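# Place the loose rolled towel into the cubby beside the other

## Task

Move the rolled towel that is on the table into the cubby so that it rests on the cubby's floor next to the rolled towel already there; both towels must stay rolled and stay inside, and the cubby must not be shifted.

## Robot and tools

Robot: two xArm7 arms, left_arm and right_arm, each ending in a two-finger parallel gripper with a wrist camera. Each arm has seven joints, always listed in this order: waist, shoulder, upper arm roll, elbow, forearm roll, wrist pitch, wrist roll. Stated ranges in rad: waist -6.283..6.283, shoulder -2.059..2.094, upper arm roll -6.283..6.283, elbow -0.192..3.927, forearm roll -6.283..6.283, wrist pitch -1.693..3.142, wrist roll -6.283..6.283. Real ends may differ by up to 0.010 rad.

Frame: all hand positions, orientations and velocities use the scene frame. Origin sits at table-top height, halfway between the two nominal bases; +x points out over the table, +z up, and left_arm is on the +y side (this has nothing to do with left/right in images). Calibrated bases: left_arm at (-0.019, +0.337, 0) m, right_arm at (-0.025, -0.436, 0) m, both nearly unrotated. Printed hand poses may be off by a few cm, more at long reach. end_effector_position is the point between the pads when closed, about 2 cm short of the fingertips; fingers point along the gripper's +z and open along its y.

Row format (used by execute_actions and move): one flat list of 16 numbers covering both arms, each in [-1, 1]: left_arm's 7 joint values then its opening, then right_arm's 7 joint values then its opening. Joint values are offsets, not poses: 1.0 equals 2.036 rad, counted from the Joint targets reported at the start of the action (or move), not from the previous row. Send 0 for a joint to keep it. Opening is absolute: +1 fully open, -1 closed. To leave a gripper unchanged, resend its current command; 0 means half open, not 'no change'.

execute_actions(actions, cameras): actions is a list of actions; each action is a list of 1 to 15 rows, each row run for one 1/30 s step; a short table repeats its last row up to 15 steps (0.5 s per action). An empty list just returns state and images. An action whose offsets would push a joint more than 0.010 rad past its range is refused; a malformed or out-of-range first action rejects the whole call. Per step a joint target stays within 0.623 rad of its measured angle, speeds cap at 3.14 rad/s, and targets that would move the gripper more than 70 mm are scaled back, so large offsets may need several actions.

move(target, speed, blend, opening_speed, blocking, cameras): target is one 16-number row or a list of up to 15 rows; every row's offsets count from the same starting Joint targets. speed is rad/s for the joint with farthest to travel, 0.01 to 2, default 0.5, one value or one per target. blend (rad) rounds corners between listed targets; 0 stops at each. opening_speed (per second on the -1..+1 scale, at least 0.2) ramps gripper openings. Paths take at least 0.5 s and are capped at 10 s total; they do not avoid obstacles or the other arm. blocking=false returns after about 0.5 s while the move continues. The result adds a 'move:' line: done, off_target, moving, held or fault, plus the farthest-off joint per arm; none of these tells you about contact.

wait(seconds 0..10): lets time run while arms hold commands. stop: brakes a running move. zoom_image(camera, region [x0,y0,x1,y1], at most 504x504 px) magnifies the latest image of cam_high, cam_low, cam_roll_left, cam_roll_right, cam_left_wrist or cam_right_wrist (all 672x504). clear_fault(arm): clears a reported torque fault. read_manual: licence texts only. finished_scene(scene): ends the scene irreversibly; the goal must hold with the robot idle. Scene 1 is practice and may be skipped; scene 2 counts.

Results: Joint positions and Joint velocities per arm (rad, rad/s) plus finger-pad gap (m, 0.084 open); Joint targets are what next offsets count from; grip_measured is the measured opening on the command scale; Joint torques include the arm's own weight, positive toward larger angles, noisy and offset. 'joint sent to its limit' means a joint was clipped at its end. 'joint command not followed' means the inter-arm clearance check altered targets. 'within noise' means the arm is still. MOTOR HOT warns at 65 °C; at 80 °C the arm brakes for 30-60 s.

Gripping: to hold, command an opening clearly below grip_measured; lower squeezes harder (about 24 N per pad). Close gently; fast closing can press too hard. Something may briefly tug a held object, so grip firmly.

Avoid: dropping the towel or releasing it while moving, slamming or hitting things (slow down near contact), pressing hard, arms colliding (can end the scene), pushing the cubby, anything leaving the table. Contact torque at the load limits (waist and shoulder 47.5, upper arm roll, elbow and forearm roll 28.5, wrist pitch and wrist roll 16 N m; held weight counts) causes a torque fault that stops the arm until clear_fault. To end a push, command targets back past the measured positions. Thinking time advances the simulation too, so plan briefly.

Each tool is called after ">>>" as name(argument=value, ...), one argument or row to a line, values as JSON.

## Session

>>> execute_actions(
  actions=[],
  cameras=["cam_high","cam_roll_left","cam_roll_right"],
)

>>> zoom_image(
  camera="cam_high",
  region=[180, 60, 580, 360],
)

Scene clock: 0.00 s.
left_arm: end_effector_position=(+0.1159, -0.1395, +0.2324) grip_measured=+1.00 end_effector_quat_wxyz=(-0.172, -0.139, +0.928, -0.298) | right_arm: end_effector_position=(+0.6283, -0.4787, +0.1917) grip_measured=+1.00 end_effector_quat_wxyz=(-0.170, +0.942, +0.278, +0.081)
Joint positions: left_arm=[-1.771 -0.224 0.572 0.723 -0.777 0.508 2.283 0.084] | right_arm=[-0.219 0.689 0.051 1.949 0.361 1.29 -0.867 0.084]
Joint velocities: within noise
Joint torques (N m): no reading
Joint targets: left_arm=[-1.771 -0.224 0.572 0.723 -0.777 0.508 2.283] | right_arm=[-0.219 0.689 0.051 1.949 0.361 1.290 -0.867]
Tool commands: left_gripper/opening=+1.0 right_gripper/opening=+1.0
Images, in order (width x height): cam_high 672x504, cam_roll_left 672x504, cam_roll_right 672x504.

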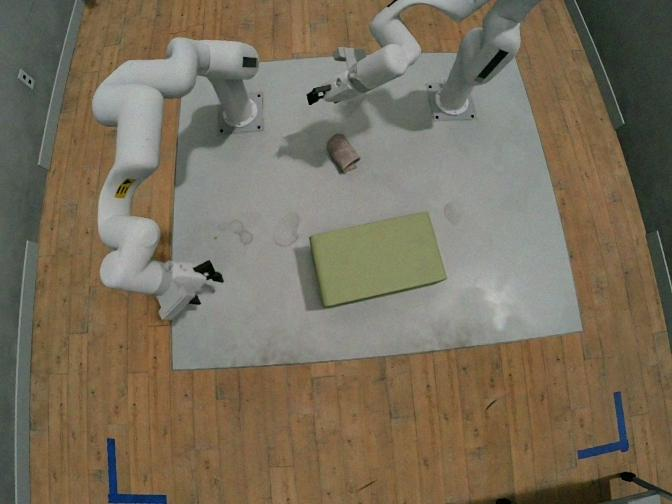

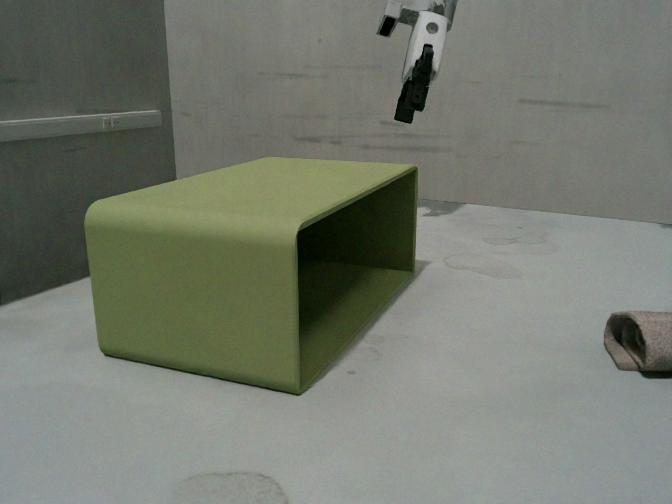

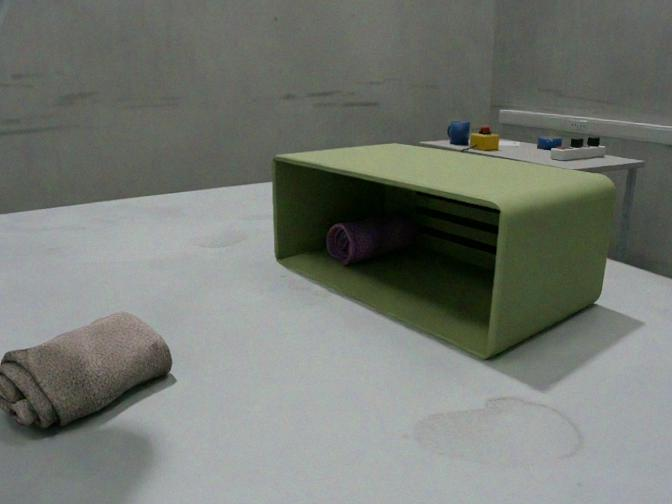

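Scaled by 1.260.

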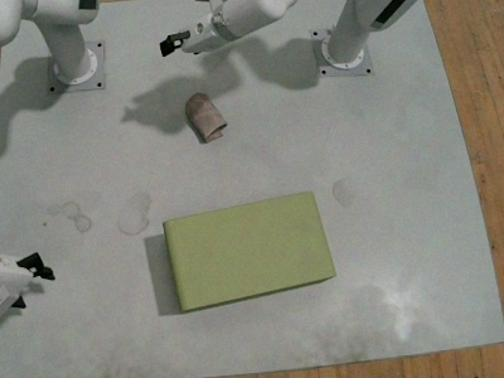

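>>> move(
  target=[
    [0.5,-0.25,0,0,0,0,0,1,0.08,-0.414,-0.025,-0.55,-0.177,-0.2,-0.6,1],
    [0.75,-0.25,0,0,0,0,0,1,0.6577,-0.414,-0.025,-0.6515,-0.1773,-0.2522,-0.787,1],
  ],
  speed=1.3,
  blend=[0.15,0],
  cameras=["cam_right_wrist","cam_high"],
)

Scene clock: 23.13 s.
left_arm: end_effector_position=(+0.4250, +0.4600, +0.4517) grip_measured=+1.00 end_effector_quat_wxyz=(-0.175, +0.641, -0.516, +0.540) | right_arm: end_effector_position=(+0.1430, -0.0974, +0.1231) grip_measured=+1.00 end_effector_quat_wxyz=(+0.000, -0.218, +0.976, +0.000)
Joint positions: left_arm=[-0.245 -0.732 0.572 0.723 -0.777 0.508 2.283 0.084] | right_arm=[1.119 -0.154 0 0.622 0 0.777 -2.469 0.084]
Joint velocities: within noise
Joint torques (N m): left_arm=[1.37 -4.49 -6.08 14.69 0.76 -0.96 0.06] | right_arm=[1.1 -16.31 0.87 11.66 -0.5 -1.67 -0.62]
Joint targets: left_arm=[-0.245 -0.732 0.572 0.723 -0.777 0.508 2.283] | right_arm=[1.119 -0.154 0.000 0.622 0.000 0.777 -2.469]
move: done
Images, in order (width x height): cam_high 672x504, cam_right_wrist 672x504.

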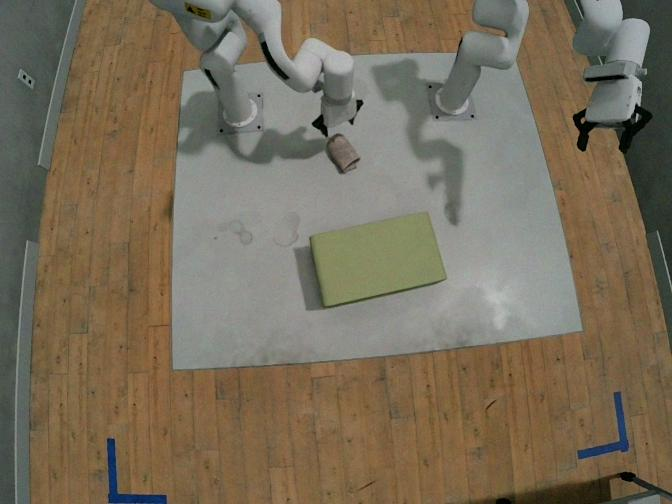

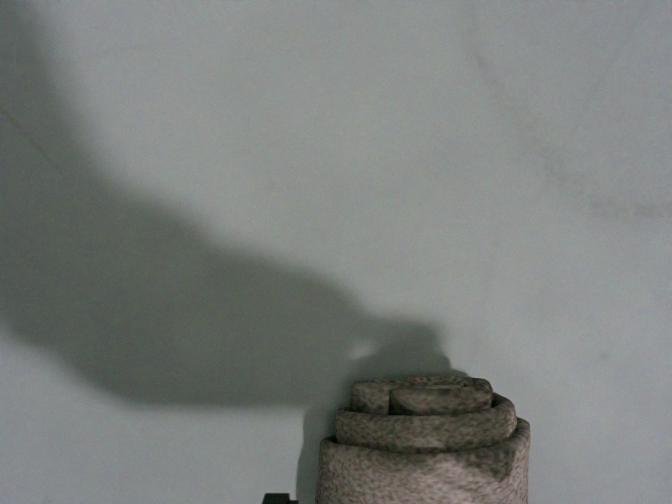

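>>> move(
  target=[
    [0,0,0,0,0,0,0,1,0,0.1174,0,-0.0305,0,-0.1483,0,1],
    [0,0,0,0,0,0,0,1,0,0.1174,0,-0.0305,0,-0.1483,0,-0.7],
    [0,0,0,0,0,0,0,1,0,0,0,0,0,0,0,-0.7],
    [0,0,0,0,0,0,0,1,-0.221,0.2195,0,0.205,0,-0.015,-0.086,-0.7],
  ],
  speed=[0.5,0.5,0.6,0.6],
  opening_speed=2,
  blend=[0,0,0.06,0],
  cameras=["cam_high","cam_roll_right","cam_roll_left"],
)

Scene clock: 41.77 s.
left_arm: end_effector_position=(+0.4250, +0.4601, +0.4517) grip_measured=+1.00 end_effector_quat_wxyz=(-0.175, +0.641, -0.516, +0.540) | right_arm: end_effector_position=(+0.3702, -0.1287, +0.0824) grip_measured=-0.26 end_effector_quat_wxyz=(+0.000, -0.082, +0.997, +0.000)
Joint positions: left_arm=[-0.245 -0.732 0.572 0.723 -0.777 0.508 2.283 0.084] | right_arm=[0.67 0.293 0 1.04 0 0.746 -2.644 0.033]
Joint velocities: within noise
Joint torques (N m): left_arm=[0.53 -3.3 -5.63 15.31 0.16 -1.24 0.11] | right_arm=[-1.08 -24.26 0.17 13.05 0.23 -1.74 -0.62]
Joint targets: left_arm=[-0.245 -0.732 0.572 0.723 -0.777 0.508 2.283] | right_arm=[0.670 0.293 0.000 1.040 0.000 0.746 -2.644]
move: done
Images, in order (width x height): cam_high 672x504, cam_roll_left 672x504, cam_roll_right 672x504.

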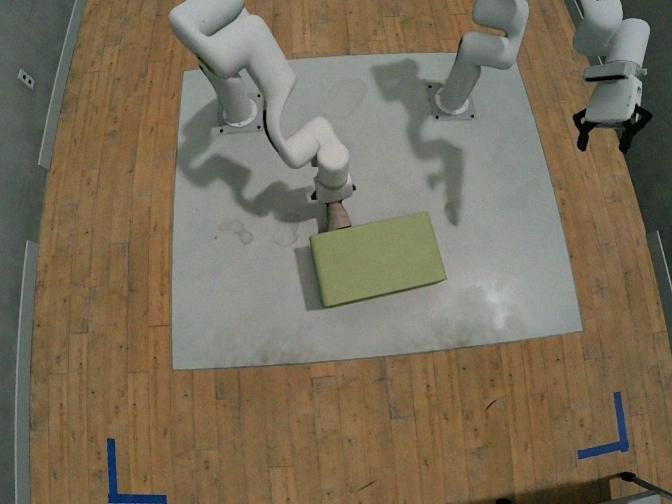

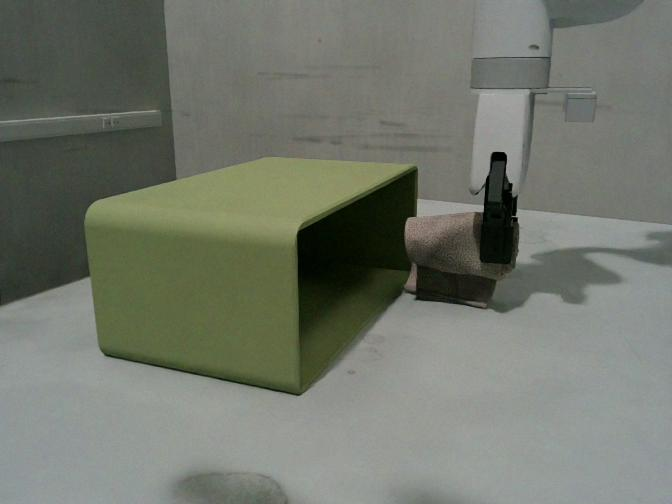

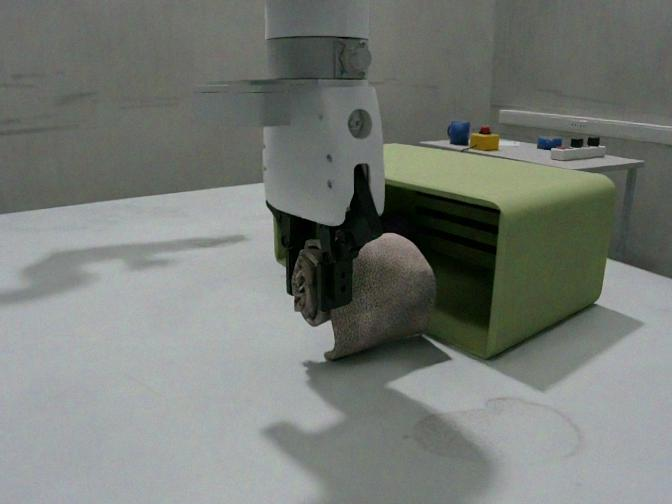

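>>> move(
  target=[
    [0,0,0,0,0,0,0,1,-0.029,0.080,0,0.119,0,0.040,-0.0285,-0.7],
    [0,0,0,0,0,0,0,1,-0.029,0.113,0,0.108,0,-0.0044,-0.0285,-0.7],
    [0,0,0,0,0,0,0,1,-0.029,0.113,0,0.108,0,-0.0044,-0.0285,0.3],
    [0,0,0,0,0,0,0,1,-0.029,0.0467,0,0.1306,0,0.0845,-0.0285,0.3],
    [0,0,0,0,0,0,0,1,-0.029,-0.041,0,0.0835,0,0.125,-0.0285,0.3],
    [0,0,0,0,0,0,0,1,0,-0.1056,0,-0.391,0,-0.799,0.527,0.3],
  ],
  speed=[0.3,0.3,0.3,0.4,0.7,1.2],
  opening_speed=1.5,
  blend=[0,0,0,0.05,0.08,0],
  cameras=["cam_high","cam_roll_right","cam_roll_left"],
)

Scene clock: 73.13 s.
left_arm: end_effector_position=(+0.4250, +0.4601, +0.4517) grip_measured=+1.00 end_effector_quat_wxyz=(-0.175, +0.641, -0.516, +0.540) | right_arm: end_effector_position=(+0.3412, -0.1512, +0.1699) grip_measured=+0.29 end_effector_quat_wxyz=(+0.219, +0.380, +0.779, +0.449)
Joint positions: left_arm=[-0.245 -0.732 0.572 0.723 -0.777 0.508 2.283 0.084] | right_arm=[0.67 0.078 0 0.244 0 -0.88 -1.572 0.056]
Joint velocities: within noise
Joint torques (N m): left_arm=[0.18 -3.18 -5.69 15.44 -0.16 -1.18 0.14] | right_arm=[1.34 -16.07 0.64 6.7 0.23 -2.51 0.56]
Joint targets: left_arm=[-0.245 -0.732 0.572 0.723 -0.777 0.508 2.283] | right_arm=[0.670 0.078 0.000 0.244 0.000 -0.880 -1.571]
move: done
Images, in order (width x height): cam_high 672x504, cam_roll_left 672x504, cam_roll_right 672x504.

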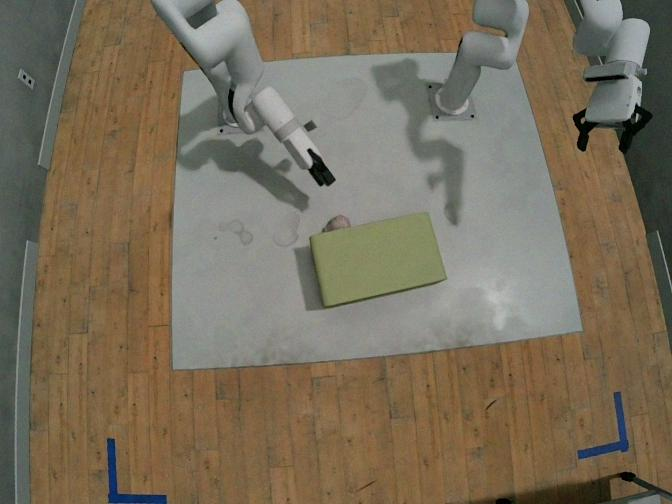

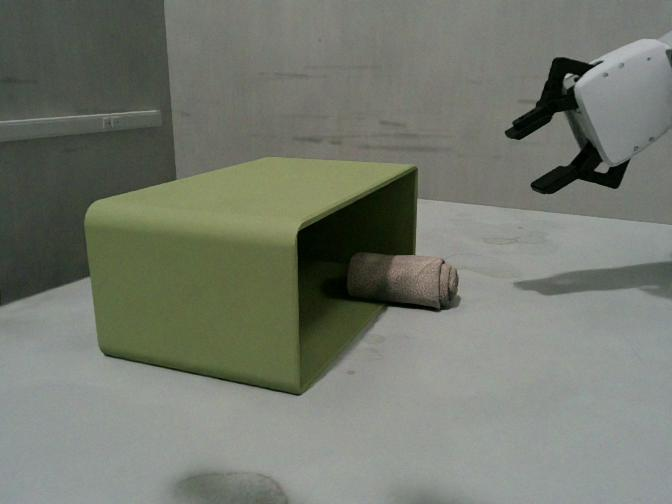

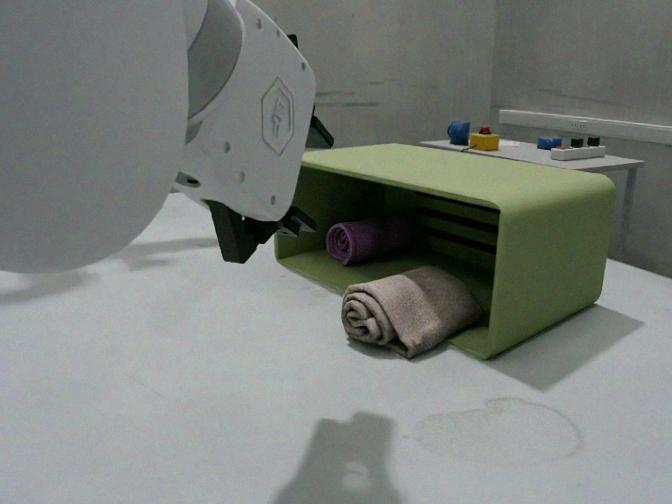

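>>> move(
  target=[
    [0,0,0,0,0,0,0,1,0,0.298,0,0.082,0,-0.2166,0,-1],
    [0,0,0,0,0,0,0,1,-0.056,0.329,0,0.2833,0,-0.046,0,-1],
  ],
  speed=[0.7,0.2],
  cameras=["cam_high","cam_roll_right","cam_roll_left"],
)

Scene clock: 81.97 s.
left_arm: end_effector_position=(+0.4250, +0.4601, +0.4517) grip_measured=+1.00 end_effector_quat_wxyz=(-0.175, +0.641, -0.516, +0.540) | right_arm: end_effector_position=(+0.4838, -0.1260, +0.0503) grip_measured=-1.00 end_effector_quat_wxyz=(+0.245, +0.423, +0.756, +0.436)
Joint positions: left_arm=[-0.245 -0.732 0.572 0.723 -0.777 0.508 2.283 0.084] | right_arm=[0.556 0.747 0 0.82 0 -0.974 -1.571 0]
Joint velocities: within noise
Joint torques (N m): left_arm=[-0.18 -3.21 -5.66 15.38 -0.08 -1.21 0.15] | right_arm=[-1.02 -25.65 -0.02 6.94 0.11 -2.07 0.12]
Joint targets: left_arm=[-0.245 -0.732 0.572 0.723 -0.777 0.508 2.283] | right_arm=[0.556 0.747 0.000 0.820 0.000 -0.974 -1.571]
move: done
Images, in order (width x height): cam_high 672x504, cam_roll_left 672x504, cam_roll_right 672x504.

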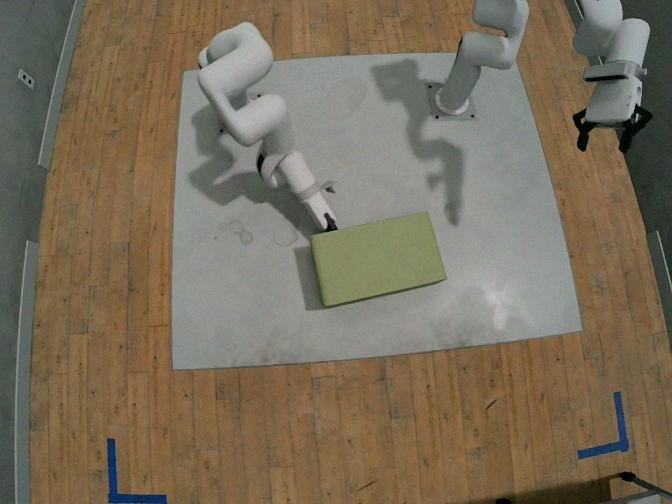

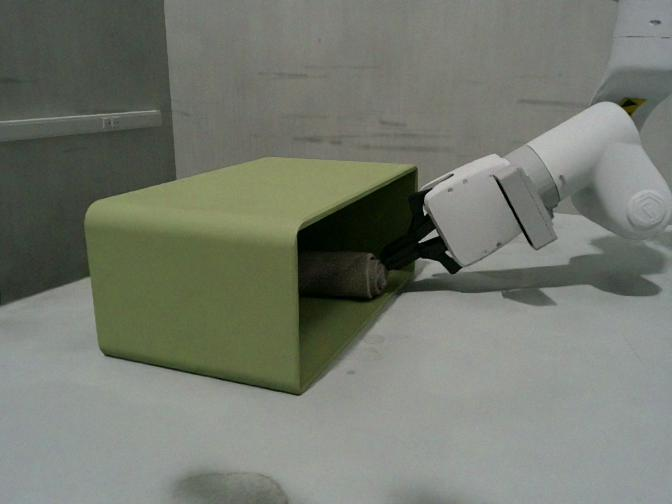

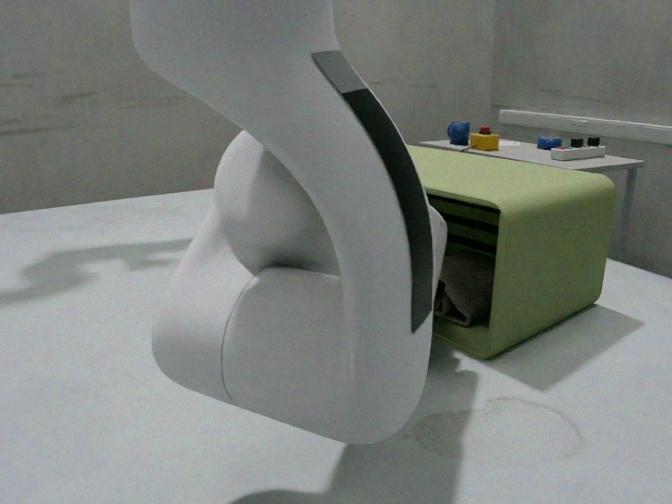

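Inside, with the cubby not moved. Retract and verify.

>>> move(
  target=[
    [0,0,0,0,0,0,0,1,0.056,-0.031,0,-0.2013,0,-0.1706,0,-1],
    [0,0,0,0,0,0,0,1,0.04,-0.329,0,-0.2833,0,0.046,0,-1],
  ],
  speed=[0.4,0.8],
  cameras=["cam_roll_right","cam_roll_left"],
)

Scene clock: 88.27 s.
left_arm: end_effector_position=(+0.4250, +0.4601, +0.4517) grip_measured=+1.00 end_effector_quat_wxyz=(-0.175, +0.641, -0.516, +0.540) | right_arm: end_effector_position=(+0.3503, -0.1633, +0.1699) grip_measured=-1.00 end_effector_quat_wxyz=(+0.227, +0.392, +0.772, +0.445)
Joint positions: left_arm=[-0.245 -0.732 0.572 0.723 -0.777 0.508 2.283 0.084] | right_arm=[0.637 0.078 0 0.244 0 -0.881 -1.571 0]
Joint velocities: within noise
Joint torques (N m): left_arm=[0.02 -3.29 -5.72 15.37 -0.16 -1.2 0.09] | right_arm=[-1.04 -16.34 0.42 6.94 -0.02 -2.21 -0.12]
Joint targets: left_arm=[-0.245 -0.732 0.572 0.723 -0.777 0.508 2.283] | right_arm=[0.637 0.078 0.000 0.244 0.000 -0.880 -1.571]
move: done
Images, in order (width x height): cam_roll_left 672x504, cam_roll_right 672x504.

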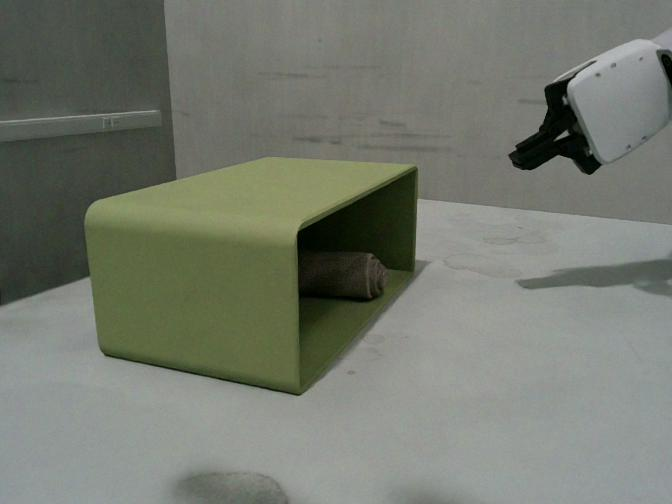

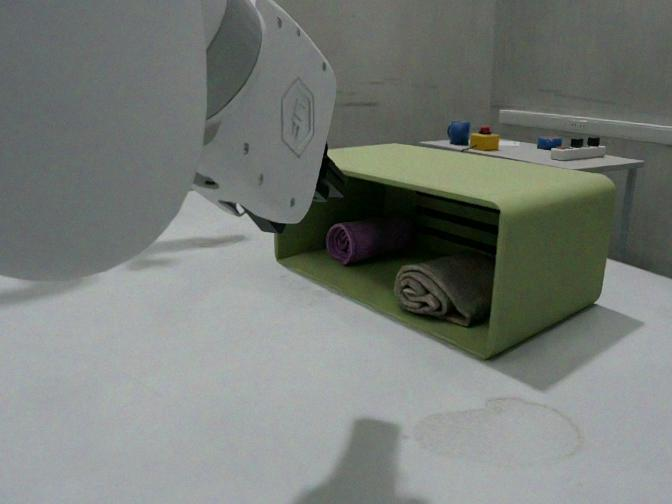

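>>> finished_scene(
  scene=2,
)

The scene is finished: the task was done.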